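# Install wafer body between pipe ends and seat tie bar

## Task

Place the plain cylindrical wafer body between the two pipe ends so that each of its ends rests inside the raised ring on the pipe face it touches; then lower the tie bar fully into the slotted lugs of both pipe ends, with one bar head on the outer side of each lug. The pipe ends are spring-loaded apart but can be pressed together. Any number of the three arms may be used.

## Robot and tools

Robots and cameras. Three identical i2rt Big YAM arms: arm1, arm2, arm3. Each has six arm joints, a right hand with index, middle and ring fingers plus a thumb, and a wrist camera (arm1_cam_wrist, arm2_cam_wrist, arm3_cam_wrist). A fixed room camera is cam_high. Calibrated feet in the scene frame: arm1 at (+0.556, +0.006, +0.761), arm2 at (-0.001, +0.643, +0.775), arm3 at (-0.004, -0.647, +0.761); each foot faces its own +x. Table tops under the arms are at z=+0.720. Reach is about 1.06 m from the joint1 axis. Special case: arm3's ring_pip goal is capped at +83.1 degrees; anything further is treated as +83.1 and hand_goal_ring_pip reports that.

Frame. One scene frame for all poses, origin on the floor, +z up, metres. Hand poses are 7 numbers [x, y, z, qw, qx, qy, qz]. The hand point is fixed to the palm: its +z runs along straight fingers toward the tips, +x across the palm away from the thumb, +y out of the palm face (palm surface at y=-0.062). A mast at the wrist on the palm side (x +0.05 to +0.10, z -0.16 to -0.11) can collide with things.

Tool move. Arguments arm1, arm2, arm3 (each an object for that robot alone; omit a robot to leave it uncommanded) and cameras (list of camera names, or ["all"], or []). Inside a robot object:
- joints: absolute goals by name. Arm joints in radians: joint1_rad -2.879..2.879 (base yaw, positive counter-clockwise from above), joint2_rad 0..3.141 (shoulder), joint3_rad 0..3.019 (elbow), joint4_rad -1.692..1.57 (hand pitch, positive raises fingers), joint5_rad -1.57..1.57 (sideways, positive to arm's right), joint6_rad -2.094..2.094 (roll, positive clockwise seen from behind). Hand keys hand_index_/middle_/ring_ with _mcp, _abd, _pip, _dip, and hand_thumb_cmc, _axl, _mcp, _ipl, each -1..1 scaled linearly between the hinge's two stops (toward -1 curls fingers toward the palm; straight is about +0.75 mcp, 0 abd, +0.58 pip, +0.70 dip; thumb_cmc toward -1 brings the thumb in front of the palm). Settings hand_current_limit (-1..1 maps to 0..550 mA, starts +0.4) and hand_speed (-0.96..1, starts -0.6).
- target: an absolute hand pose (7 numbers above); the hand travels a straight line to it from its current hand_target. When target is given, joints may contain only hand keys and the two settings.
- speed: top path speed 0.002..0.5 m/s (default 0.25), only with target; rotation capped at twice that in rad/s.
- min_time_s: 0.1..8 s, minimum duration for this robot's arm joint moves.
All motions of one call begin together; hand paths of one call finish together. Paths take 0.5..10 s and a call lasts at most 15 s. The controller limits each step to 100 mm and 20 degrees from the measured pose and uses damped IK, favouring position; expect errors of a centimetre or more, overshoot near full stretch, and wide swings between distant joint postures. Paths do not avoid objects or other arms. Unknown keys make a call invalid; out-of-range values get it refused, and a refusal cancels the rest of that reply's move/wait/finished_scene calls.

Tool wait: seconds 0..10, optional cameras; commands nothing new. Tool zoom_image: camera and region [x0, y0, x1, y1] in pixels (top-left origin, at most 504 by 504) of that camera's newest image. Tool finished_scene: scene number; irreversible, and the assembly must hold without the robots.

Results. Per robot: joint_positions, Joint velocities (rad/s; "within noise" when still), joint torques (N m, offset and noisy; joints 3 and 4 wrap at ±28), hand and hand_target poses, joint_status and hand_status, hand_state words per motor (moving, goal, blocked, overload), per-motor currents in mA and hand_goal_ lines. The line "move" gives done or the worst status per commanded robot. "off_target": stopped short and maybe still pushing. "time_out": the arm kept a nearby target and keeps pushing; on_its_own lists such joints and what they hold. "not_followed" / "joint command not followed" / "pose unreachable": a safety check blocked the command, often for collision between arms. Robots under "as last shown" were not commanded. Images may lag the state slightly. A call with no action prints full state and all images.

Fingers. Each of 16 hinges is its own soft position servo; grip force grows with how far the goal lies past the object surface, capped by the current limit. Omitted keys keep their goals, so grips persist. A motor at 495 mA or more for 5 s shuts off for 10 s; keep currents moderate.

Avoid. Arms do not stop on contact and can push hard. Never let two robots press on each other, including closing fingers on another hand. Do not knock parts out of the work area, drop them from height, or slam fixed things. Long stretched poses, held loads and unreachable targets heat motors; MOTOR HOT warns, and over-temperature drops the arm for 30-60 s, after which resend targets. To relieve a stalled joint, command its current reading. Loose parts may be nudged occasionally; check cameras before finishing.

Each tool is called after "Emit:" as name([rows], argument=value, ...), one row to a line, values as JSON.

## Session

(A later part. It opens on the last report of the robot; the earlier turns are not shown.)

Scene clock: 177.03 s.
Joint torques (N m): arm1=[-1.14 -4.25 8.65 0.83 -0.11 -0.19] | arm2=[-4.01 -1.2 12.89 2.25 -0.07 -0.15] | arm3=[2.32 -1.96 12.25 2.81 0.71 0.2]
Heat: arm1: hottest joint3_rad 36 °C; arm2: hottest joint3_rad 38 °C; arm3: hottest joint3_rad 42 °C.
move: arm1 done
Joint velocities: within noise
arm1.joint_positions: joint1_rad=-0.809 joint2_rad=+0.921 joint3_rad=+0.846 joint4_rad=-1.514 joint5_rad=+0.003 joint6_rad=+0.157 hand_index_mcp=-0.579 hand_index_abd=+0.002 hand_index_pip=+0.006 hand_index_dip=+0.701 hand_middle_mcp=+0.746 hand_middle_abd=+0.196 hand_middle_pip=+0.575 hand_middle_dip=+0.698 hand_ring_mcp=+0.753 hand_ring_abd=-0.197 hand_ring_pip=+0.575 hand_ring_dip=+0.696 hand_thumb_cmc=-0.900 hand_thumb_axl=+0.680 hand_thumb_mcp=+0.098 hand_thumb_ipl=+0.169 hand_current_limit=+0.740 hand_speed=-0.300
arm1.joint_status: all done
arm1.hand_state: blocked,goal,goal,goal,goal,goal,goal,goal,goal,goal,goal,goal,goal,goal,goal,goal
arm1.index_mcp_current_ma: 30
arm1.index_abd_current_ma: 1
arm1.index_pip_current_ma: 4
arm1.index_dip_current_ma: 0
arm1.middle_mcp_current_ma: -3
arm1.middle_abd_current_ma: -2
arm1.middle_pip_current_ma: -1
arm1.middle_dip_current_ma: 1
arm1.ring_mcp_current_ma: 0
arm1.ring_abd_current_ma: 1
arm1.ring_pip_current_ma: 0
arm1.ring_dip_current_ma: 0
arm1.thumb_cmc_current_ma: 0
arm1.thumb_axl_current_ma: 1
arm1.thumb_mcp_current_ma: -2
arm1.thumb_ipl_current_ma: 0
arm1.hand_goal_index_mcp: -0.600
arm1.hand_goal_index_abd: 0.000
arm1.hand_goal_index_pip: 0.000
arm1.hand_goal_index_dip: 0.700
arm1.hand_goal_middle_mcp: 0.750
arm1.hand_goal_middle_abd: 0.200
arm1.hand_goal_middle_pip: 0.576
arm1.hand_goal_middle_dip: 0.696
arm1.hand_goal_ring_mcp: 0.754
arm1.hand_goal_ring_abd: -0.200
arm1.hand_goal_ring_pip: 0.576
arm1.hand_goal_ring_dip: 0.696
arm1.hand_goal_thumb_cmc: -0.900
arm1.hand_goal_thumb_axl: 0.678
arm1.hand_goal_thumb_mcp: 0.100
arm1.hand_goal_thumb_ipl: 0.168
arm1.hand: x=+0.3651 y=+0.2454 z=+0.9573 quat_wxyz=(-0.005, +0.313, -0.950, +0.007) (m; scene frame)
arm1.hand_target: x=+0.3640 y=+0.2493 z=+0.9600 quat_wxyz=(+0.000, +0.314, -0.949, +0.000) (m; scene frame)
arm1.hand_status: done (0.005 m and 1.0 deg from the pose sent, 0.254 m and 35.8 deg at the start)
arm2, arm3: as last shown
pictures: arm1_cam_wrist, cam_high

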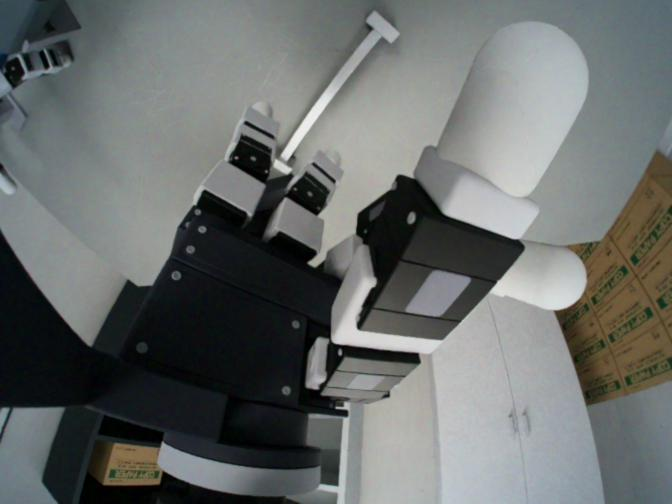

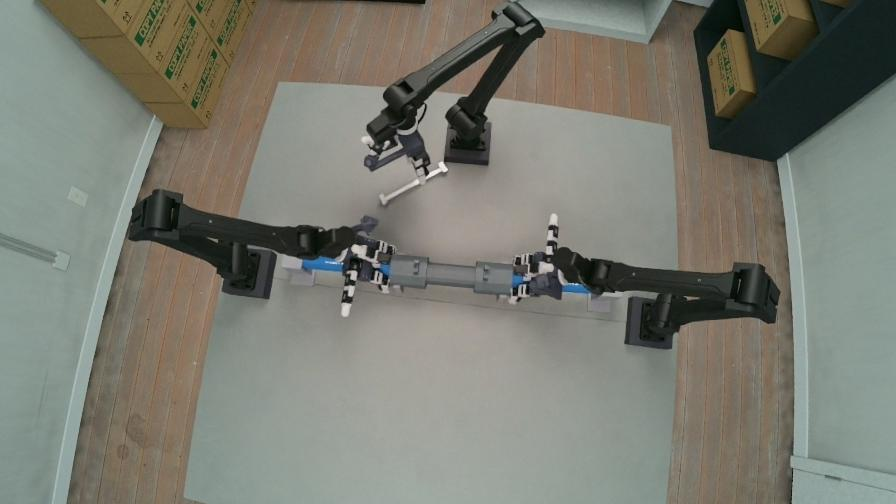

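Emit:
move(arm1={"target": [0.3525, 0.2625, 0.90, 0, -0.3140, 0.9494, 0], "speed": 0.2}, cameras=["arm1_cam_wrist", "cam_high"])

Emit:
zoom_image(camera="arm1_cam_wrist", region=[200, 20, 400, 220])

Emit:
zoom_image(camera="cam_high", region=[350, 120, 470, 220])

Scene clock: 182.70 s.
Joint torques (N m): arm1=[-1.08 -4.78 8.47 0.83 -0.1 -0.25] | arm2=[-4.07 -1.2 12.9 2.26 -0.07 -0.15] | arm3=[2.08 -1.49 12.11 2.59 0.65 0.25]
Heat: arm1: hottest joint3_rad 36 °C; arm2: hottest joint3_rad 38 °C; arm3: hottest joint3_rad 43 °C.
move: arm1 done
Joint velocities: within noise
arm1.joint_positions: joint1_rad=-0.813 joint2_rad=+0.999 joint3_rad=+0.735 joint4_rad=-1.317 joint5_rad=+0.002 joint6_rad=+0.152 hand_index_mcp=-0.579 hand_index_abd=+0.002 hand_index_pip=+0.006 hand_index_dip=+0.701 hand_middle_mcp=+0.747 hand_middle_abd=+0.196 hand_middle_pip=+0.575 hand_middle_dip=+0.698 hand_ring_mcp=+0.753 hand_ring_abd=-0.197 hand_ring_pip=+0.575 hand_ring_dip=+0.696 hand_thumb_cmc=-0.900 hand_thumb_axl=+0.680 hand_thumb_mcp=+0.098 hand_thumb_ipl=+0.169 hand_current_limit=+0.740 hand_speed=-0.300
arm1.joint_status: not commanded
arm1.hand_state: blocked,goal,goal,goal,goal,goal,goal,goal,goal,goal,goal,goal,goal,goal,goal,goal
arm1.index_mcp_current_ma: 30
arm1.index_abd_current_ma: 1
arm1.index_pip_current_ma: 4
arm1.index_dip_current_ma: 0
arm1.middle_mcp_current_ma: -2
arm1.middle_abd_current_ma: -2
arm1.middle_pip_current_ma: -1
arm1.middle_dip_current_ma: 1
arm1.ring_mcp_current_ma: 0
arm1.ring_abd_current_ma: 1
arm1.ring_pip_current_ma: 0
arm1.ring_dip_current_ma: 0
arm1.thumb_cmc_current_ma: 0
arm1.thumb_axl_current_ma: 1
arm1.thumb_mcp_current_ma: -2
arm1.thumb_ipl_current_ma: 0
arm1.hand_goal_index_mcp: -0.600
arm1.hand_goal_index_abd: 0.000
arm1.hand_goal_index_pip: 0.000
arm1.hand_goal_index_dip: 0.700
arm1.hand_goal_middle_mcp: 0.750
arm1.hand_goal_middle_abd: 0.200
arm1.hand_goal_middle_pip: 0.576
arm1.hand_goal_middle_dip: 0.696
arm1.hand_goal_ring_mcp: 0.754
arm1.hand_goal_ring_abd: -0.200
arm1.hand_goal_ring_pip: 0.576
arm1.hand_goal_ring_dip: 0.696
arm1.hand_goal_thumb_cmc: -0.900
arm1.hand_goal_thumb_axl: 0.678
arm1.hand_goal_thumb_mcp: 0.100
arm1.hand_goal_thumb_ipl: 0.168
arm1.hand: x=+0.3534 y=+0.2581 z=+0.8995 quat_wxyz=(-0.003, +0.313, -0.950, +0.004) (m; scene frame)
arm1.hand_target: x=+0.3525 y=+0.2625 z=+0.9000 quat_wxyz=(+0.000, +0.314, -0.949, +0.000) (m; scene frame)
arm1.hand_status: done (0.005 m and 0.6 deg from the pose sent, 0.061 m and 1.0 deg at the start)
arm2, arm3: as last shown
pictures: arm1_cam_wrist, cam_high

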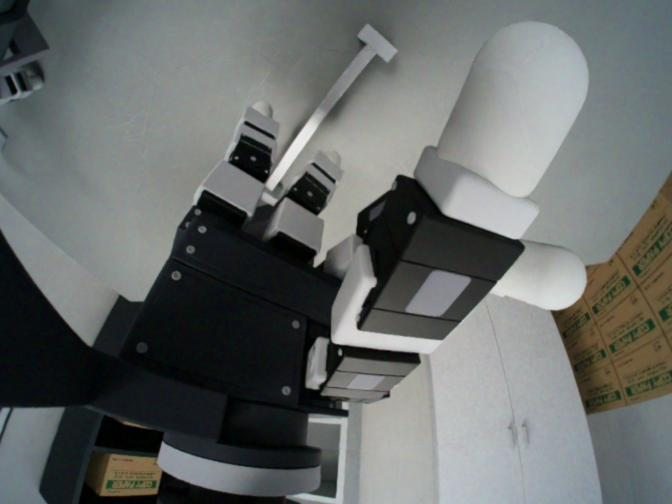

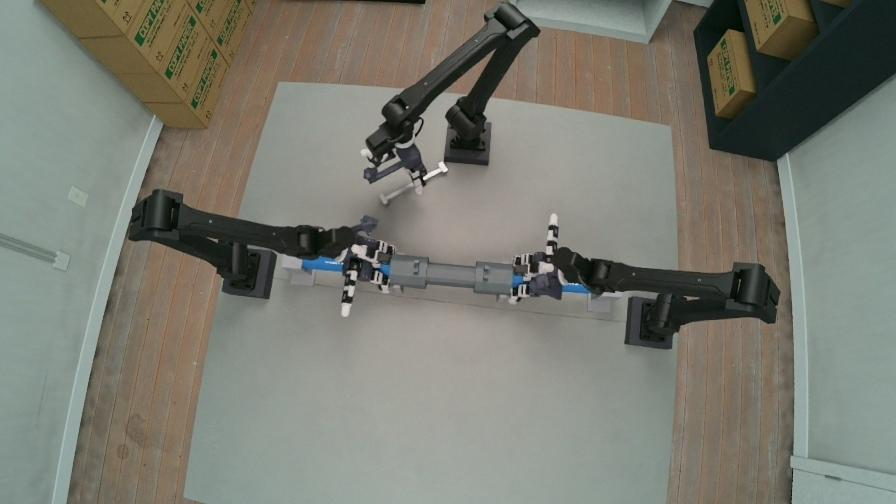

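Scaled by 2.520 from the camera's 672x504 image, which has a finer 960x720 frame.

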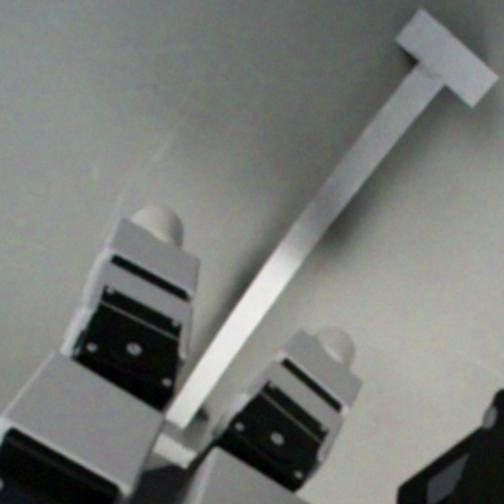

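Scaled by 4.200 from the camera's 896x504 image, which has a finer 1280x720 frame.

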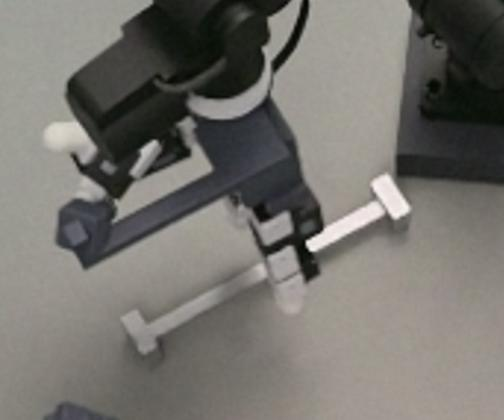

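Emit:
move(arm1={"target": [0.3525, 0.2713, 0.885, 0, -0.3445, 0.9388, 0], "speed": 0.2}, cameras=["arm1_cam_wrist", "cam_high"])

Emit:
zoom_image(camera="arm1_cam_wrist", region=[200, 20, 400, 220])

Scene clock: 186.73 s.
Joint torques (N m): arm1=[-1.2 -4.07 7.9 0.83 -0.12 -0.27] | arm2=[-4.01 -1.2 12.9 2.25 -0.07 -0.15] | arm3=[1.96 -1.49 12.12 2.63 0.7 0.26]
Heat: arm1: hottest joint3_rad 36 °C; arm2: hottest joint3_rad 38 °C; arm3: hottest joint3_rad 43 °C.
move: arm1 done
Joint velocities: within noise
arm1.joint_positions: joint1_rad=-0.861 joint2_rad=+1.020 joint3_rad=+0.716 joint4_rad=-1.265 joint5_rad=+0.002 joint6_rad=+0.042 hand_index_mcp=-0.579 hand_index_abd=+0.002 hand_index_pip=+0.006 hand_index_dip=+0.701 hand_middle_mcp=+0.747 hand_middle_abd=+0.196 hand_middle_pip=+0.575 hand_middle_dip=+0.698 hand_ring_mcp=+0.753 hand_ring_abd=-0.197 hand_ring_pip=+0.575 hand_ring_dip=+0.696 hand_thumb_cmc=-0.900 hand_thumb_axl=+0.680 hand_thumb_mcp=+0.098 hand_thumb_ipl=+0.169 hand_current_limit=+0.740 hand_speed=-0.300
arm1.joint_status: not commanded
arm1.hand_state: blocked,goal,goal,goal,goal,goal,goal,goal,goal,goal,goal,goal,goal,goal,goal,goal
arm1.index_mcp_current_ma: 30
arm1.index_abd_current_ma: 1
arm1.index_pip_current_ma: 4
arm1.index_dip_current_ma: 0
arm1.middle_mcp_current_ma: -2
arm1.middle_abd_current_ma: -2
arm1.middle_pip_current_ma: -1
arm1.middle_dip_current_ma: 1
arm1.ring_mcp_current_ma: 0
arm1.ring_abd_current_ma: 1
arm1.ring_pip_current_ma: 0
arm1.ring_dip_current_ma: 0
arm1.thumb_cmc_current_ma: 0
arm1.thumb_axl_current_ma: 1
arm1.thumb_mcp_current_ma: -2
arm1.thumb_ipl_current_ma: 0
arm1.hand_goal_index_mcp: -0.600
arm1.hand_goal_index_abd: 0.000
arm1.hand_goal_index_pip: 0.000
arm1.hand_goal_index_dip: 0.700
arm1.hand_goal_middle_mcp: 0.750
arm1.hand_goal_middle_abd: 0.200
arm1.hand_goal_middle_pip: 0.576
arm1.hand_goal_middle_dip: 0.696
arm1.hand_goal_ring_mcp: 0.754
arm1.hand_goal_ring_abd: -0.200
arm1.hand_goal_ring_pip: 0.576
arm1.hand_goal_ring_dip: 0.696
arm1.hand_goal_thumb_cmc: -0.900
arm1.hand_goal_thumb_axl: 0.678
arm1.hand_goal_thumb_mcp: 0.100
arm1.hand_goal_thumb_ipl: 0.168
arm1.hand: x=+0.3527 y=+0.2684 z=+0.8887 quat_wxyz=(+0.000, +0.343, -0.939, -0.001) (m; scene frame)
arm1.hand_target: x=+0.3525 y=+0.2713 z=+0.8851 quat_wxyz=(+0.000, +0.344, -0.939, +0.000) (m; scene frame)
arm1.hand_status: done (0.005 m and 0.3 deg from the pose sent, 0.020 m and 3.8 deg at the start)
arm2, arm3: as last shown
pictures: arm1_cam_wrist, cam_high

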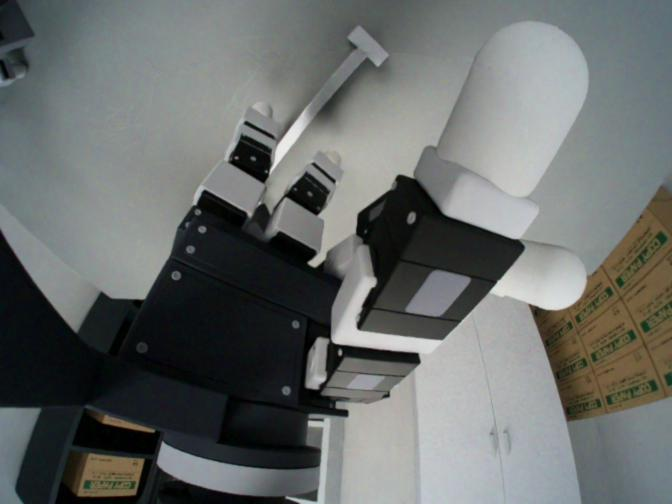

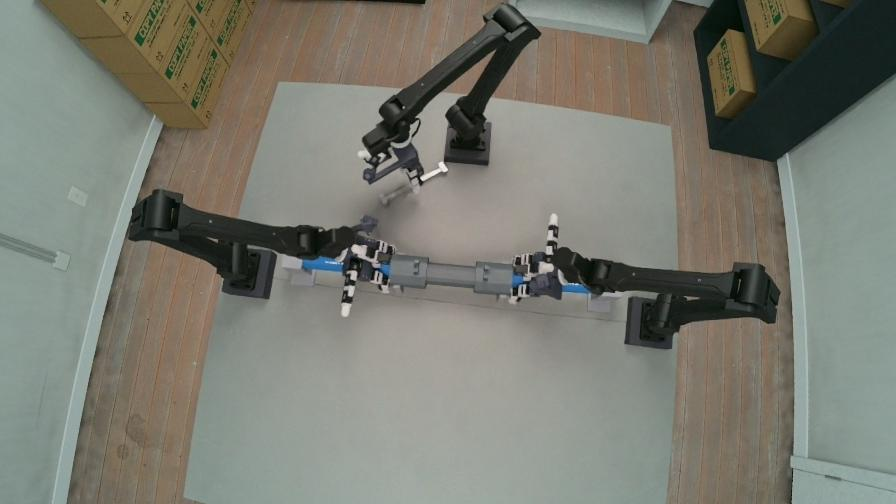

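Scaled by 2.520 from the camera's 672x504 image, which has a finer 960x720 frame.

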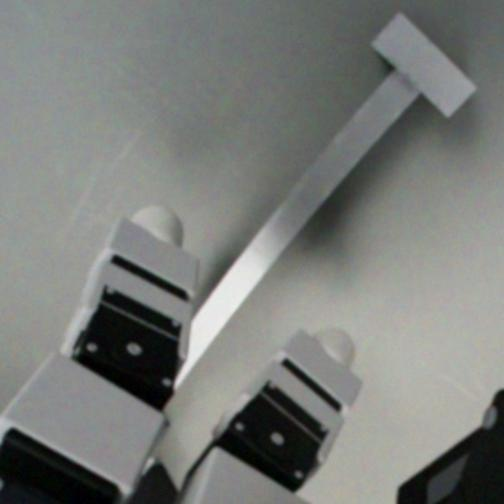

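Emit:
move(arm1={"target": [0.3550, 0.2680, 0.857, 0, -0.3445, 0.9388, 0], "speed": 0.08, "joints": {"hand_middle_abd": 0.15, "hand_ring_abd": -0.15}}, cameras=["arm1_cam_wrist"])

Emit:
zoom_image(camera="arm1_cam_wrist", region=[200, 20, 400, 220])

Scene clock: 189.53 s.
Joint torques (N m): arm1=[-0.91 -3.9 7.72 0.87 -0.12 -0.24] | arm2=[-3.96 -1.32 12.9 2.24 -0.08 -0.15] | arm3=[2.43 -1.79 12.21 2.61 0.61 0.25]
Heat: arm1: hottest joint3_rad 36 °C; arm2: hottest joint3_rad 38 °C; arm3: hottest joint3_rad 44 °C.
move: arm1 done
Joint velocities: within noise
arm1.joint_positions: joint1_rad=-0.861 joint2_rad=+1.040 joint3_rad=+0.650 joint4_rad=-1.179 joint5_rad=+0.002 joint6_rad=+0.041 hand_index_mcp=-0.579 hand_index_abd=+0.002 hand_index_pip=+0.006 hand_index_dip=+0.701 hand_middle_mcp=+0.747 hand_middle_abd=+0.152 hand_middle_pip=+0.575 hand_middle_dip=+0.698 hand_ring_mcp=+0.753 hand_ring_abd=-0.153 hand_ring_pip=+0.575 hand_ring_dip=+0.696 hand_thumb_cmc=-0.900 hand_thumb_axl=+0.680 hand_thumb_mcp=+0.098 hand_thumb_ipl=+0.169 hand_current_limit=+0.740 hand_speed=-0.300
arm1.joint_status: all done
arm1.hand_state: blocked,goal,goal,goal,goal,goal,goal,goal,goal,goal,goal,goal,goal,goal,goal,goal
arm1.index_mcp_current_ma: 30
arm1.index_abd_current_ma: 1
arm1.index_pip_current_ma: 4
arm1.index_dip_current_ma: 0
arm1.middle_mcp_current_ma: -2
arm1.middle_abd_current_ma: 1
arm1.middle_pip_current_ma: -1
arm1.middle_dip_current_ma: 1
arm1.ring_mcp_current_ma: 0
arm1.ring_abd_current_ma: -1
arm1.ring_pip_current_ma: 0
arm1.ring_dip_current_ma: 0
arm1.thumb_cmc_current_ma: 0
arm1.thumb_axl_current_ma: 1
arm1.thumb_mcp_current_ma: -2
arm1.thumb_ipl_current_ma: 0
arm1.hand_goal_index_mcp: -0.600
arm1.hand_goal_index_abd: 0.000
arm1.hand_goal_index_pip: 0.000
arm1.hand_goal_index_dip: 0.700
arm1.hand_goal_middle_mcp: 0.750
arm1.hand_goal_middle_abd: 0.150
arm1.hand_goal_middle_pip: 0.576
arm1.hand_goal_middle_dip: 0.696
arm1.hand_goal_ring_mcp: 0.754
arm1.hand_goal_ring_abd: -0.150
arm1.hand_goal_ring_pip: 0.576
arm1.hand_goal_ring_dip: 0.696
arm1.hand_goal_thumb_cmc: -0.900
arm1.hand_goal_thumb_axl: 0.678
arm1.hand_goal_thumb_mcp: 0.100
arm1.hand_goal_thumb_ipl: 0.168
arm1.hand: x=+0.3554 y=+0.2653 z=+0.8603 quat_wxyz=(-0.001, +0.343, -0.939, -0.001) (m; scene frame)
arm1.hand_target: x=+0.3550 y=+0.2679 z=+0.8571 quat_wxyz=(+0.000, +0.344, -0.939, +0.000) (m; scene frame)
arm1.hand_status: done (0.004 m and 0.2 deg from the pose sent, 0.032 m and 0.3 deg at the start)
arm2, arm3: as last shown
pictures: arm1_cam_wrist

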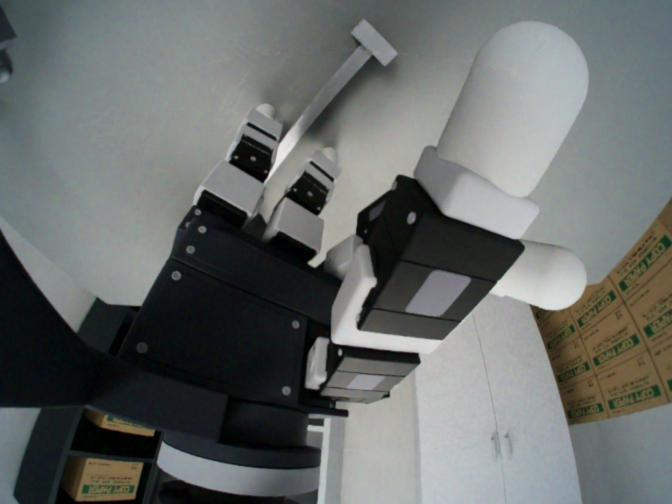

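Scaled by 2.520 from the camera's 672x504 image, which has a finer 960x720 frame.

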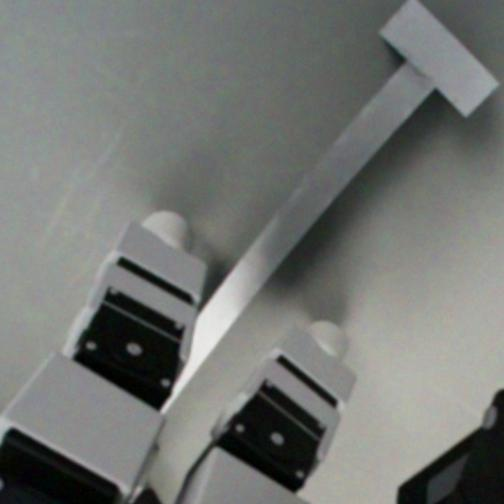

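Emit:
move(arm1={"joints": {"hand_speed": -0.8, "hand_middle_abd": -0.10, "hand_ring_abd": 0.10}})

Emit:
move(arm1={"joints": {"hand_middle_abd": -0.26, "hand_ring_abd": 0.37}}, cameras=["arm1_cam_wrist", "cam_high"])

Emit:
zoom_image(camera="arm1_cam_wrist", region=[200, 20, 400, 220])

Scene clock: 191.03 s.
Joint torques (N m): arm1=[-1.03 -3.96 7.72 0.87 -0.04 -0.25] | arm2=[-4.01 -1.26 12.9 2.25 -0.07 -0.15] | arm3=[1.2 -1.67 12.27 2.54 0.68 0.22]
Heat: arm1: hottest joint3_rad 36 °C; arm2: hottest joint3_rad 38 °C; arm3: hottest joint3_rad 44 °C.
move: arm1 off_target
Joint velocities: within noise
arm1.joint_positions: joint1_rad=-0.861 joint2_rad=+1.040 joint3_rad=+0.650 joint4_rad=-1.179 joint5_rad=+0.000 joint6_rad=+0.041 hand_index_mcp=-0.579 hand_index_abd=+0.002 hand_index_pip=+0.006 hand_index_dip=+0.701 hand_middle_mcp=+0.747 hand_middle_abd=-0.075 hand_middle_pip=+0.575 hand_middle_dip=+0.698 hand_ring_mcp=+0.753 hand_ring_abd=+0.064 hand_ring_pip=+0.575 hand_ring_dip=+0.696 hand_thumb_cmc=-0.900 hand_thumb_axl=+0.680 hand_thumb_mcp=+0.098 hand_thumb_ipl=+0.169 hand_current_limit=+0.740 hand_speed=-0.800
arm1.joint_status: hand_middle_abd off_target (ended at -0.075, target -0.100); hand_ring_abd off_target (ended at +0.064, target +0.100); the others done
arm1.hand_state: blocked,goal,goal,goal,goal,blocked,goal,goal,goal,blocked,goal,goal,goal,goal,goal,goal
arm1.index_mcp_current_ma: 30
arm1.index_abd_current_ma: 1
arm1.index_pip_current_ma: 4
arm1.index_dip_current_ma: 0
arm1.middle_mcp_current_ma: -2
arm1.middle_abd_current_ma: 29
arm1.middle_pip_current_ma: -1
arm1.middle_dip_current_ma: 1
arm1.ring_mcp_current_ma: 0
arm1.ring_abd_current_ma: -51
arm1.ring_pip_current_ma: 0
arm1.ring_dip_current_ma: 0
arm1.thumb_cmc_current_ma: 0
arm1.thumb_axl_current_ma: 1
arm1.thumb_mcp_current_ma: -2
arm1.thumb_ipl_current_ma: 0
arm1.hand_goal_index_mcp: -0.600
arm1.hand_goal_index_abd: 0.000
arm1.hand_goal_index_pip: 0.000
arm1.hand_goal_index_dip: 0.700
arm1.hand_goal_middle_mcp: 0.750
arm1.hand_goal_middle_abd: -0.100
arm1.hand_goal_middle_pip: 0.576
arm1.hand_goal_middle_dip: 0.696
arm1.hand_goal_ring_mcp: 0.754
arm1.hand_goal_ring_abd: 0.100
arm1.hand_goal_ring_pip: 0.576
arm1.hand_goal_ring_dip: 0.696
arm1.hand_goal_thumb_cmc: -0.900
arm1.hand_goal_thumb_axl: 0.678
arm1.hand_goal_thumb_mcp: 0.100
arm1.hand_goal_thumb_ipl: 0.168
arm1.hand: x=+0.3552 y=+0.2650 z=+0.8603 quat_wxyz=(+0.000, +0.343, -0.939, +0.000) (m; scene frame)
arm1.hand_target: x=+0.3551 y=+0.2680 z=+0.8571 quat_wxyz=(+0.000, +0.344, -0.939, +0.000) (m; scene frame)
arm1.hand_status: not commanded
arm2.joint_positions: joint1_rad=+0.193 joint2_rad=+1.394 joint3_rad=+0.544 joint4_rad=+0.128 joint5_rad=+0.158 joint6_rad=+0.132 hand_index_mcp=+1.000 hand_index_abd=+0.169 hand_index_pip=+0.997 hand_index_dip=+0.997 hand_middle_mcp=-0.998 hand_middle_abd=+0.000 hand_middle_pip=+0.001 hand_middle_dip=+0.696 hand_ring_mcp=+1.000 hand_ring_abd=-0.164 hand_ring_pip=+1.000 hand_ring_dip=+0.997 hand_thumb_cmc=+0.720 hand_thumb_axl=+0.677 hand_thumb_mcp=+0.225 hand_thumb_ipl=+0.168 hand_current_limit=+0.400 hand_speed=-0.600
arm2.joint_status: not commanded
arm2.hand_state: goal,goal,goal,goal,goal,goal,goal,goal,goal,goal,goal,goal,goal,goal,goal,goal
arm2.index_mcp_current_ma: 1
arm2.index_abd_current_ma: -4
arm2.index_pip_current_ma: -9
arm2.index_dip_current_ma: -10
arm2.middle_mcp_current_ma: 7
arm2.middle_abd_current_ma: 1
arm2.middle_pip_current_ma: 4
arm2.middle_dip_current_ma: 0
arm2.ring_mcp_current_ma: 1
arm2.ring_abd_current_ma: 17
arm2.ring_pip_current_ma: 0
arm2.ring_dip_current_ma: -9
arm2.thumb_cmc_current_ma: 21
arm2.thumb_axl_current_ma: -2
arm2.thumb_mcp_current_ma: -4
arm2.thumb_ipl_current_ma: -1
arm2.hand_goal_index_mcp: 1.000
arm2.hand_goal_index_abd: 0.170
arm2.hand_goal_index_pip: 1.000
arm2.hand_goal_index_dip: 1.000
arm2.hand_goal_middle_mcp: -1.000
arm2.hand_goal_middle_abd: 0.000
arm2.hand_goal_middle_pip: 0.000
arm2.hand_goal_middle_dip: 0.696
arm2.hand_goal_ring_mcp: 1.000
arm2.hand_goal_ring_abd: -0.170
arm2.hand_goal_ring_pip: 1.000
arm2.hand_goal_ring_dip: 1.000
arm2.hand_goal_thumb_cmc: 0.714
arm2.hand_goal_thumb_axl: 0.678
arm2.hand_goal_thumb_mcp: 0.226
arm2.hand_goal_thumb_ipl: 0.168
arm2.hand: x=+0.0518 y=+0.1349 z=+0.9082 quat_wxyz=(+0.419, +0.908, +0.008, +0.004) (m; scene frame)
arm2.hand_target: x=+0.0473 y=+0.1072 z=+0.9081 quat_wxyz=(+0.422, +0.906, +0.004, +0.002) (m; scene frame)
arm2.hand_status: not commanded
arm3.joint_positions: joint1_rad=-0.203 joint2_rad=+1.334 joint3_rad=+0.541 joint4_rad=+0.063 joint5_rad=-0.195 joint6_rad=-0.168 hand_index_mcp=+1.000 hand_index_abd=+0.170 hand_index_pip=+0.998 hand_index_dip=+0.997 hand_middle_mcp=-0.997 hand_middle_abd=+0.001 hand_middle_pip=+0.002 hand_middle_dip=+0.696 hand_ring_mcp=+1.001 hand_ring_abd=-0.161 hand_ring_pip=+0.998 hand_ring_dip=+0.997 hand_thumb_cmc=+0.721 hand_thumb_axl=+0.677 hand_thumb_mcp=+0.225 hand_thumb_ipl=+0.168 hand_current_limit=+0.400 hand_speed=-0.600
arm3.joint_status: not commanded
arm3.hand_state: goal,goal,goal,goal,goal,goal,goal,goal,goal,goal,goal,goal,goal,goal,goal,goal
arm3.index_mcp_current_ma: 0
arm3.index_abd_current_ma: 0
arm3.index_pip_current_ma: 0
arm3.index_dip_current_ma: 0
arm3.middle_mcp_current_ma: 0
arm3.middle_abd_current_ma: 0
arm3.middle_pip_current_ma: 0
arm3.middle_dip_current_ma: 0
arm3.ring_mcp_current_ma: 0
arm3.ring_abd_current_ma: 2
arm3.ring_pip_current_ma: 0
arm3.ring_dip_current_ma: 0
arm3.thumb_cmc_current_ma: 2
arm3.thumb_axl_current_ma: 0
arm3.thumb_mcp_current_ma: 0
arm3.thumb_ipl_current_ma: 0
arm3.hand_goal_index_mcp: 1.000
arm3.hand_goal_index_abd: 0.170
arm3.hand_goal_index_pip: 1.000
arm3.hand_goal_index_dip: 1.000
arm3.hand_goal_middle_mcp: -1.000
arm3.hand_goal_middle_abd: 0.000
arm3.hand_goal_middle_pip: 0.000
arm3.hand_goal_middle_dip: 0.696
arm3.hand_goal_ring_mcp: 1.000
arm3.hand_goal_ring_abd: -0.170
arm3.hand_goal_ring_pip: 1.000
arm3.hand_goal_ring_dip: 1.000
arm3.hand_goal_thumb_cmc: 0.714
arm3.hand_goal_thumb_axl: 0.678
arm3.hand_goal_thumb_mcp: 0.226
arm3.hand_goal_thumb_ipl: 0.168
arm3.hand: x=+0.0942 y=-0.1475 z=+0.9082 quat_wxyz=(-0.001, -0.006, +0.908, +0.418) (m; scene frame)
arm3.hand_target: x=+0.0930 y=-0.1168 z=+0.9082 quat_wxyz=(-0.002, -0.004, +0.906, +0.422) (m; scene frame)
arm3.hand_status: not commanded
pictures: none

Scene clock: 191.67 s.
Joint torques (N m): arm1=[-0.97 -4.13 7.73 0.84 -0.04 -0.25] | arm2=[-4.07 -1.2 12.9 2.25 -0.07 -0.15] | arm3=[2.08 -0.85 12.21 2.56 0.63 0.23]
Heat: arm1: hottest joint3_rad 36 °C; arm2: hottest joint3_rad 38 °C; arm3: hottest joint3_rad 44 °C.
move: arm1 off_target
Joint velocities: within noise
arm1.joint_positions: joint1_rad=-0.861 joint2_rad=+1.040 joint3_rad=+0.650 joint4_rad=-1.179 joint5_rad=+0.000 joint6_rad=+0.041 hand_index_mcp=-0.579 hand_index_abd=+0.002 hand_index_pip=+0.006 hand_index_dip=+0.701 hand_middle_mcp=+0.747 hand_middle_abd=-0.084 hand_middle_pip=+0.575 hand_middle_dip=+0.698 hand_ring_mcp=+0.753 hand_ring_abd=+0.071 hand_ring_pip=+0.575 hand_ring_dip=+0.696 hand_thumb_cmc=-0.900 hand_thumb_axl=+0.680 hand_thumb_mcp=+0.098 hand_thumb_ipl=+0.169 hand_current_limit=+0.740 hand_speed=-0.800
arm1.joint_status: hand_middle_abd off_target (ended at -0.084, target -0.260); hand_ring_abd off_target (ended at +0.071, target +0.370)
arm1.hand_state: blocked,goal,goal,goal,goal,blocked,goal,goal,goal,blocked,goal,goal,goal,goal,goal,goal
arm1.index_mcp_current_ma: 30
arm1.index_abd_current_ma: 1
arm1.index_pip_current_ma: 4
arm1.index_dip_current_ma: 0
arm1.middle_mcp_current_ma: -2
arm1.middle_abd_current_ma: 479
arm1.middle_pip_current_ma: -1
arm1.middle_dip_current_ma: 1
arm1.ring_mcp_current_ma: 0
arm1.ring_abd_current_ma: -478
arm1.ring_pip_current_ma: 0
arm1.ring_dip_current_ma: 0
arm1.thumb_cmc_current_ma: 0
arm1.thumb_axl_current_ma: 1
arm1.thumb_mcp_current_ma: -2
arm1.thumb_ipl_current_ma: 0
arm1.hand_goal_index_mcp: -0.600
arm1.hand_goal_index_abd: 0.000
arm1.hand_goal_index_pip: 0.000
arm1.hand_goal_index_dip: 0.700
arm1.hand_goal_middle_mcp: 0.750
arm1.hand_goal_middle_abd: -0.260
arm1.hand_goal_middle_pip: 0.576
arm1.hand_goal_middle_dip: 0.696
arm1.hand_goal_ring_mcp: 0.754
arm1.hand_goal_ring_abd: 0.370
arm1.hand_goal_ring_pip: 0.576
arm1.hand_goal_ring_dip: 0.696
arm1.hand_goal_thumb_cmc: -0.900
arm1.hand_goal_thumb_axl: 0.678
arm1.hand_goal_thumb_mcp: 0.100
arm1.hand_goal_thumb_ipl: 0.168
arm1.hand: x=+0.3552 y=+0.2650 z=+0.8603 quat_wxyz=(+0.000, +0.343, -0.939, +0.000) (m; scene frame)
arm1.hand_target: x=+0.3551 y=+0.2680 z=+0.8571 quat_wxyz=(+0.000, +0.344, -0.939, +0.000) (m; scene frame)
arm1.hand_status: not commanded
arm2, arm3: as last shown
pictures: arm1_cam_wrist, cam_high

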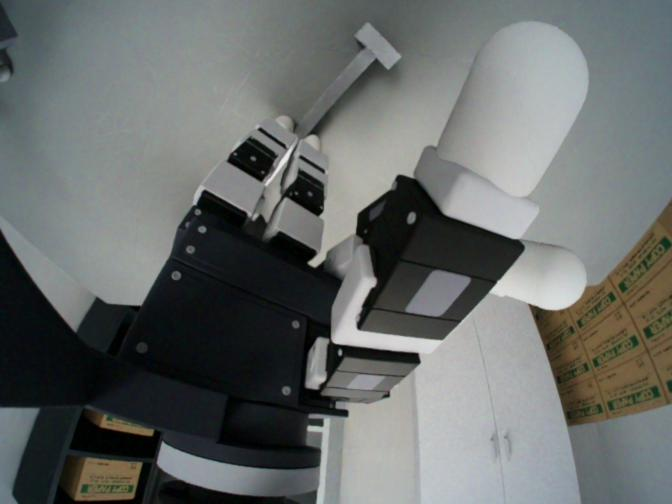

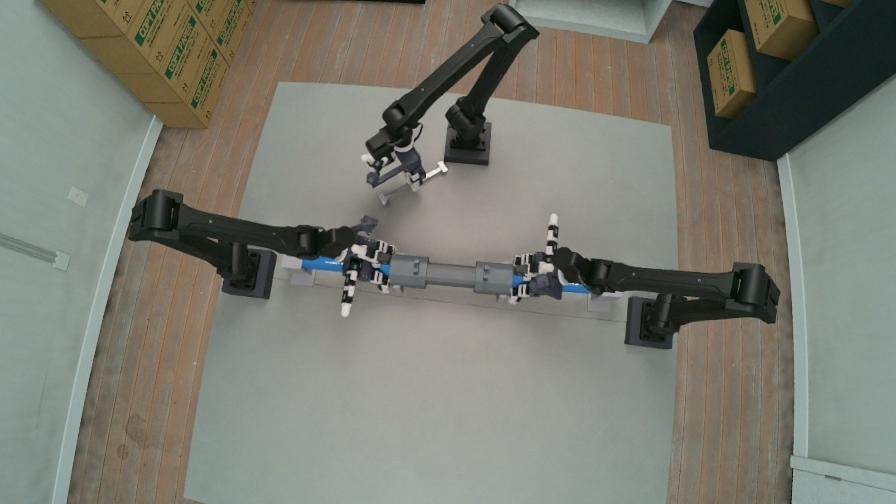

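Scaled by 2.520 from the camera's 672x504 image, which has a finer 960x720 frame.

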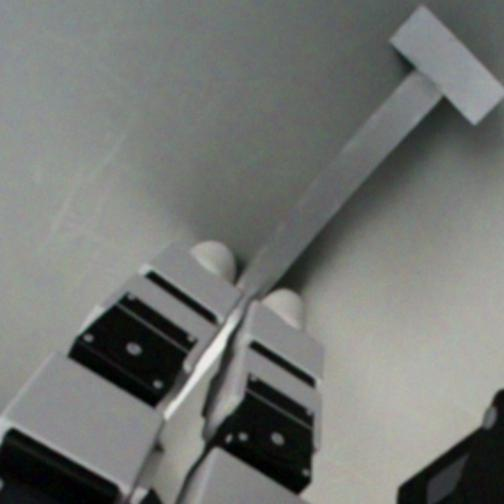

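Emit:
move(arm1={"target": [0.3500, 0.2600, 0.96, 0, -0.3445, 0.9388, 0], "speed": 0.12}, cameras=["arm1_cam_wrist"])

Emit:
move(arm1={"target": [0.2200, 0.0900, 1.06, 0, -0.0044, 1, 0], "speed": 0.25})

Emit:
move(arm1={"target": [0.0960, 0.0750, 1.045, 0, -0.0044, 1, 0], "speed": 0.15}, cameras=["all"])

Emit:
zoom_image(camera="arm1_cam_wrist", region=[260, 0, 440, 160])

Emit:
zoom_image(camera="cam_high", region=[370, 220, 520, 310])

Scene clock: 194.43 s.
Joint torques (N m): arm1=[0.5 -5.36 12.01 -0.38 -0.1 0.02] | arm2=[-4.07 -1.2 12.89 2.25 -0.07 -0.15] | arm3=[2.49 -2.08 12.42 2.59 0.66 0.22]
Heat: arm1: hottest joint3_rad 36 °C; arm2: hottest joint3_rad 38 °C; arm3: hottest joint3_rad 44 °C.
move: arm1 off_target
Joint velocities: within noise
arm1.joint_positions: joint1_rad=-0.844 joint2_rad=+0.974 joint3_rad=+0.823 joint4_rad=-1.470 joint5_rad=+0.001 joint6_rad=+0.053 hand_index_mcp=-0.579 hand_index_abd=+0.002 hand_index_pip=+0.006 hand_index_dip=+0.701 hand_middle_mcp=+0.742 hand_middle_abd=-0.085 hand_middle_pip=+0.573 hand_middle_dip=+0.696 hand_ring_mcp=+0.754 hand_ring_abd=+0.071 hand_ring_pip=+0.575 hand_ring_dip=+0.696 hand_thumb_cmc=-0.900 hand_thumb_axl=+0.680 hand_thumb_mcp=+0.098 hand_thumb_ipl=+0.169 hand_current_limit=+0.740 hand_speed=-0.800
arm1.joint_status: not commanded
arm1.hand_state: blocked,goal,goal,goal,goal,blocked,goal,goal,goal,blocked,goal,goal,goal,goal,goal,goal
arm1.index_mcp_current_ma: 30
arm1.index_abd_current_ma: 1
arm1.index_pip_current_ma: 4
arm1.index_dip_current_ma: 0
arm1.middle_mcp_current_ma: -7
arm1.middle_abd_current_ma: 478
arm1.middle_pip_current_ma: -2
arm1.middle_dip_current_ma: 0
arm1.ring_mcp_current_ma: 0
arm1.ring_abd_current_ma: -478
arm1.ring_pip_current_ma: 0
arm1.ring_dip_current_ma: 0
arm1.thumb_cmc_current_ma: 0
arm1.thumb_axl_current_ma: 1
arm1.thumb_mcp_current_ma: -2
arm1.thumb_ipl_current_ma: 0
arm1.hand_goal_index_mcp: -0.600
arm1.hand_goal_index_abd: 0.000
arm1.hand_goal_index_pip: 0.000
arm1.hand_goal_index_dip: 0.700
arm1.hand_goal_middle_mcp: 0.750
arm1.hand_goal_middle_abd: -0.260
arm1.hand_goal_middle_pip: 0.576
arm1.hand_goal_middle_dip: 0.696
arm1.hand_goal_ring_mcp: 0.754
arm1.hand_goal_ring_abd: 0.370
arm1.hand_goal_ring_pip: 0.576
arm1.hand_goal_ring_dip: 0.696
arm1.hand_goal_thumb_cmc: -0.900
arm1.hand_goal_thumb_axl: 0.678
arm1.hand_goal_thumb_mcp: 0.100
arm1.hand_goal_thumb_ipl: 0.168
arm1.hand: x=+0.3602 y=+0.2534 z=+0.9347 quat_wxyz=(-0.010, +0.345, -0.938, +0.023) (m; scene frame)
arm1.hand_target: x=+0.3506 y=+0.2595 z=+0.9597 quat_wxyz=(+0.000, +0.345, -0.939, +0.000) (m; scene frame)
arm1.hand_status: off_target (0.028 m and 2.8 deg from the pose sent, 0.100 m and 0.2 deg at the start)
arm2, arm3: as last shown
pictures: arm1_cam_wrist

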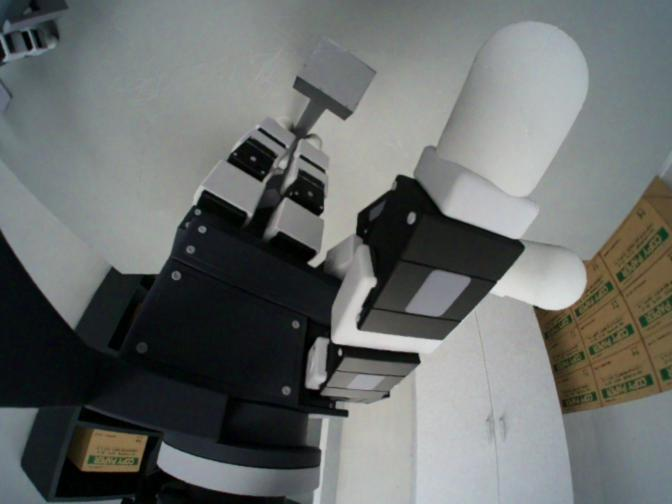

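Scene clock: 196.77 s.
Joint torques (N m): arm1=[-0.15 -8.41 12.4 -0.5 0.22 0.11] | arm2=[-4.01 -1.2 12.89 2.26 -0.07 -0.15] | arm3=[2.67 -1.9 12.34 2.69 0.65 0.17]
Heat: arm1: hottest joint3_rad 37 °C; arm2: hottest joint3_rad 38 °C; arm3: hottest joint3_rad 44 °C.
move: arm1 off_target
Joint velocities: within noise
arm1.joint_positions: joint1_rad=-0.028 joint2_rad=+1.269 joint3_rad=+1.311 joint4_rad=-1.647 joint5_rad=-0.001 joint6_rad=+1.554 hand_index_mcp=-0.579 hand_index_abd=+0.002 hand_index_pip=+0.006 hand_index_dip=+0.701 hand_middle_mcp=+0.745 hand_middle_abd=-0.085 hand_middle_pip=+0.573 hand_middle_dip=+0.696 hand_ring_mcp=+0.754 hand_ring_abd=+0.071 hand_ring_pip=+0.576 hand_ring_dip=+0.696 hand_thumb_cmc=-0.900 hand_thumb_axl=+0.680 hand_thumb_mcp=+0.098 hand_thumb_ipl=+0.169 hand_current_limit=+0.740 hand_speed=-0.800
arm1.joint_status: not commanded
arm1.hand_state: blocked,goal,goal,goal,goal,blocked,goal,goal,goal,blocked,goal,goal,goal,goal,goal,goal
arm1.index_mcp_current_ma: 30
arm1.index_abd_current_ma: 0
arm1.index_pip_current_ma: 4
arm1.index_dip_current_ma: 0
arm1.middle_mcp_current_ma: -4
arm1.middle_abd_current_ma: 479
arm1.middle_pip_current_ma: -2
arm1.middle_dip_current_ma: 0
arm1.ring_mcp_current_ma: 0
arm1.ring_abd_current_ma: -478
arm1.ring_pip_current_ma: 0
arm1.ring_dip_current_ma: 0
arm1.thumb_cmc_current_ma: 0
arm1.thumb_axl_current_ma: 1
arm1.thumb_mcp_current_ma: -2
arm1.thumb_ipl_current_ma: 0
arm1.hand_goal_index_mcp: -0.600
arm1.hand_goal_index_abd: 0.000
arm1.hand_goal_index_pip: 0.000
arm1.hand_goal_index_dip: 0.700
arm1.hand_goal_middle_mcp: 0.750
arm1.hand_goal_middle_abd: -0.260
arm1.hand_goal_middle_pip: 0.576
arm1.hand_goal_middle_dip: 0.696
arm1.hand_goal_ring_mcp: 0.754
arm1.hand_goal_ring_abd: 0.370
arm1.hand_goal_ring_pip: 0.576
arm1.hand_goal_ring_dip: 0.696
arm1.hand_goal_thumb_cmc: -0.900
arm1.hand_goal_thumb_axl: 0.678
arm1.hand_goal_thumb_mcp: 0.100
arm1.hand_goal_thumb_ipl: 0.168
arm1.hand: x=+0.2297 y=+0.0910 z=+1.0433 quat_wxyz=(-0.017, +0.010, -1.000, +0.001) (m; scene frame)
arm1.hand_target: x=+0.2206 y=+0.0900 z=+1.0597 quat_wxyz=(+0.000, +0.005, -1.000, +0.000) (m; scene frame)
arm1.hand_status: off_target (0.019 m and 2.0 deg from the pose sent, 0.249 m and 40.0 deg at the start)
arm2, arm3: as last shown
pictures: none

Scene clock: 198.30 s.
Joint torques (N m): arm1=[-0.21 -13.74 12.56 0.09 0.18 0.05] | arm2=[-4.01 -1.2 12.9 2.25 -0.07 -0.15] | arm3=[2.02 -1.38 12.23 2.67 0.66 0.2]
Heat: arm1: hottest joint3_rad 37 °C; arm2: hottest joint3_rad 38 °C; arm3: hottest joint3_rad 45 °C.
move: arm1 off_target
Joint velocities: within noise
arm1.joint_positions: joint1_rad=-0.007 joint2_rad=+1.593 joint3_rad=+1.604 joint4_rad=-1.636 joint5_rad=-0.001 joint6_rad=+1.582 hand_index_mcp=-0.579 hand_index_abd=+0.001 hand_index_pip=+0.006 hand_index_dip=+0.701 hand_middle_mcp=+0.723 hand_middle_abd=-0.085 hand_middle_pip=+0.560 hand_middle_dip=+0.689 hand_ring_mcp=+0.773 hand_ring_abd=+0.072 hand_ring_pip=+0.586 hand_ring_dip=+0.699 hand_thumb_cmc=-0.900 hand_thumb_axl=+0.680 hand_thumb_mcp=+0.098 hand_thumb_ipl=+0.169 hand_current_limit=+0.740 hand_speed=-0.800
arm1.joint_status: not commanded
arm1.hand_state: blocked,goal,goal,goal,blocked,blocked,goal,goal,goal,blocked,goal,goal,goal,goal,goal,goal
arm1.index_mcp_current_ma: 30
arm1.index_abd_current_ma: 0
arm1.index_pip_current_ma: 4
arm1.index_dip_current_ma: 0
arm1.middle_mcp_current_ma: -45
arm1.middle_abd_current_ma: 478
arm1.middle_pip_current_ma: -19
arm1.middle_dip_current_ma: -5
arm1.ring_mcp_current_ma: 26
arm1.ring_abd_current_ma: -478
arm1.ring_pip_current_ma: 9
arm1.ring_dip_current_ma: 1
arm1.thumb_cmc_current_ma: 0
arm1.thumb_axl_current_ma: 1
arm1.thumb_mcp_current_ma: -2
arm1.thumb_ipl_current_ma: 0
arm1.hand_goal_index_mcp: -0.600
arm1.hand_goal_index_abd: 0.000
arm1.hand_goal_index_pip: 0.000
arm1.hand_goal_index_dip: 0.700
arm1.hand_goal_middle_mcp: 0.750
arm1.hand_goal_middle_abd: -0.260
arm1.hand_goal_middle_pip: 0.576
arm1.hand_goal_middle_dip: 0.696
arm1.hand_goal_ring_mcp: 0.754
arm1.hand_goal_ring_abd: 0.370
arm1.hand_goal_ring_pip: 0.576
arm1.hand_goal_ring_dip: 0.696
arm1.hand_goal_thumb_cmc: -0.900
arm1.hand_goal_thumb_axl: 0.678
arm1.hand_goal_thumb_mcp: 0.100
arm1.hand_goal_thumb_ipl: 0.168
arm1.hand: x=+0.1109 y=+0.0806 z=+1.0278 quat_wxyz=(-0.027, +0.007, -1.000, +0.000) (m; scene frame)
arm1.hand_target: x=+0.0970 y=+0.0749 z=+1.0450 quat_wxyz=(+0.000, +0.005, -1.000, +0.000) (m; scene frame)
arm1.hand_status: off_target (0.023 m and 3.1 deg from the pose sent, 0.135 m and 2.0 deg at the start)
arm2, arm3: as last shown
pictures: arm1_cam_wrist, arm2_cam_wrist, arm3_cam_wrist, cam_high

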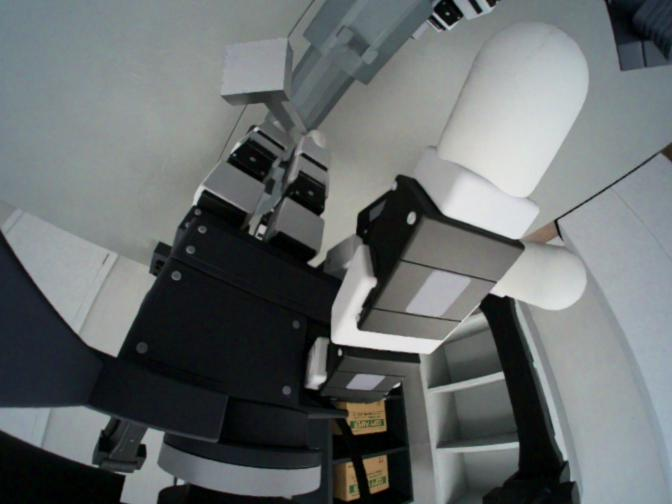

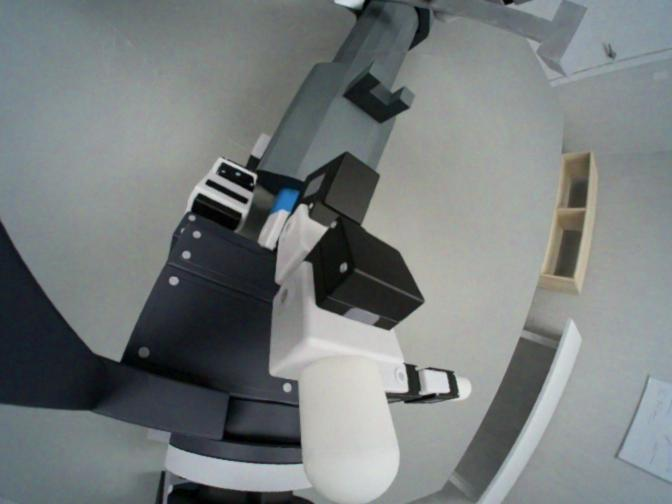

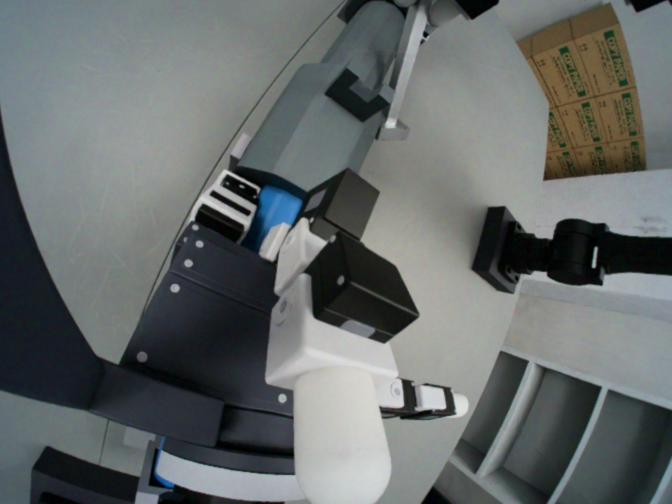

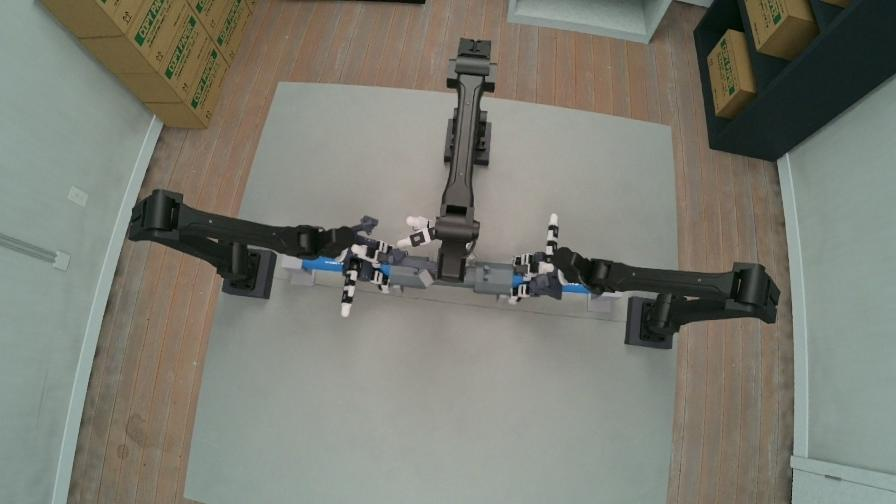

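Scaled by 2.800 from the camera's 672x504 image, which has a finer 960x720 frame.

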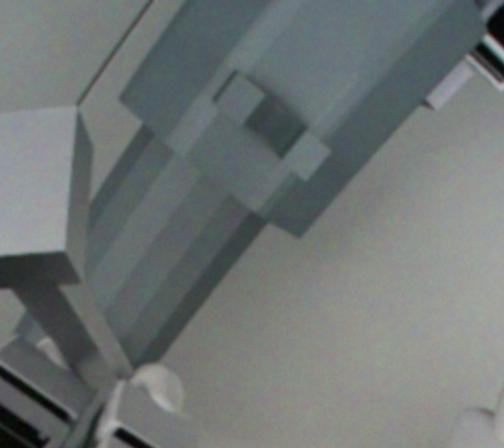

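Scaled by 3.360 from the camera's 896x504 image, which has a finer 1280x720 frame.

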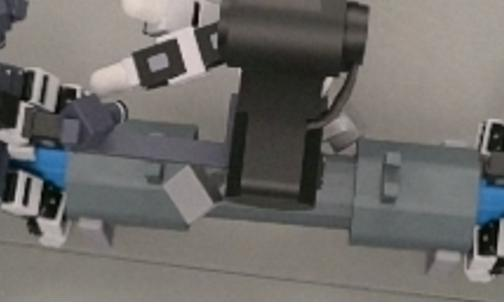

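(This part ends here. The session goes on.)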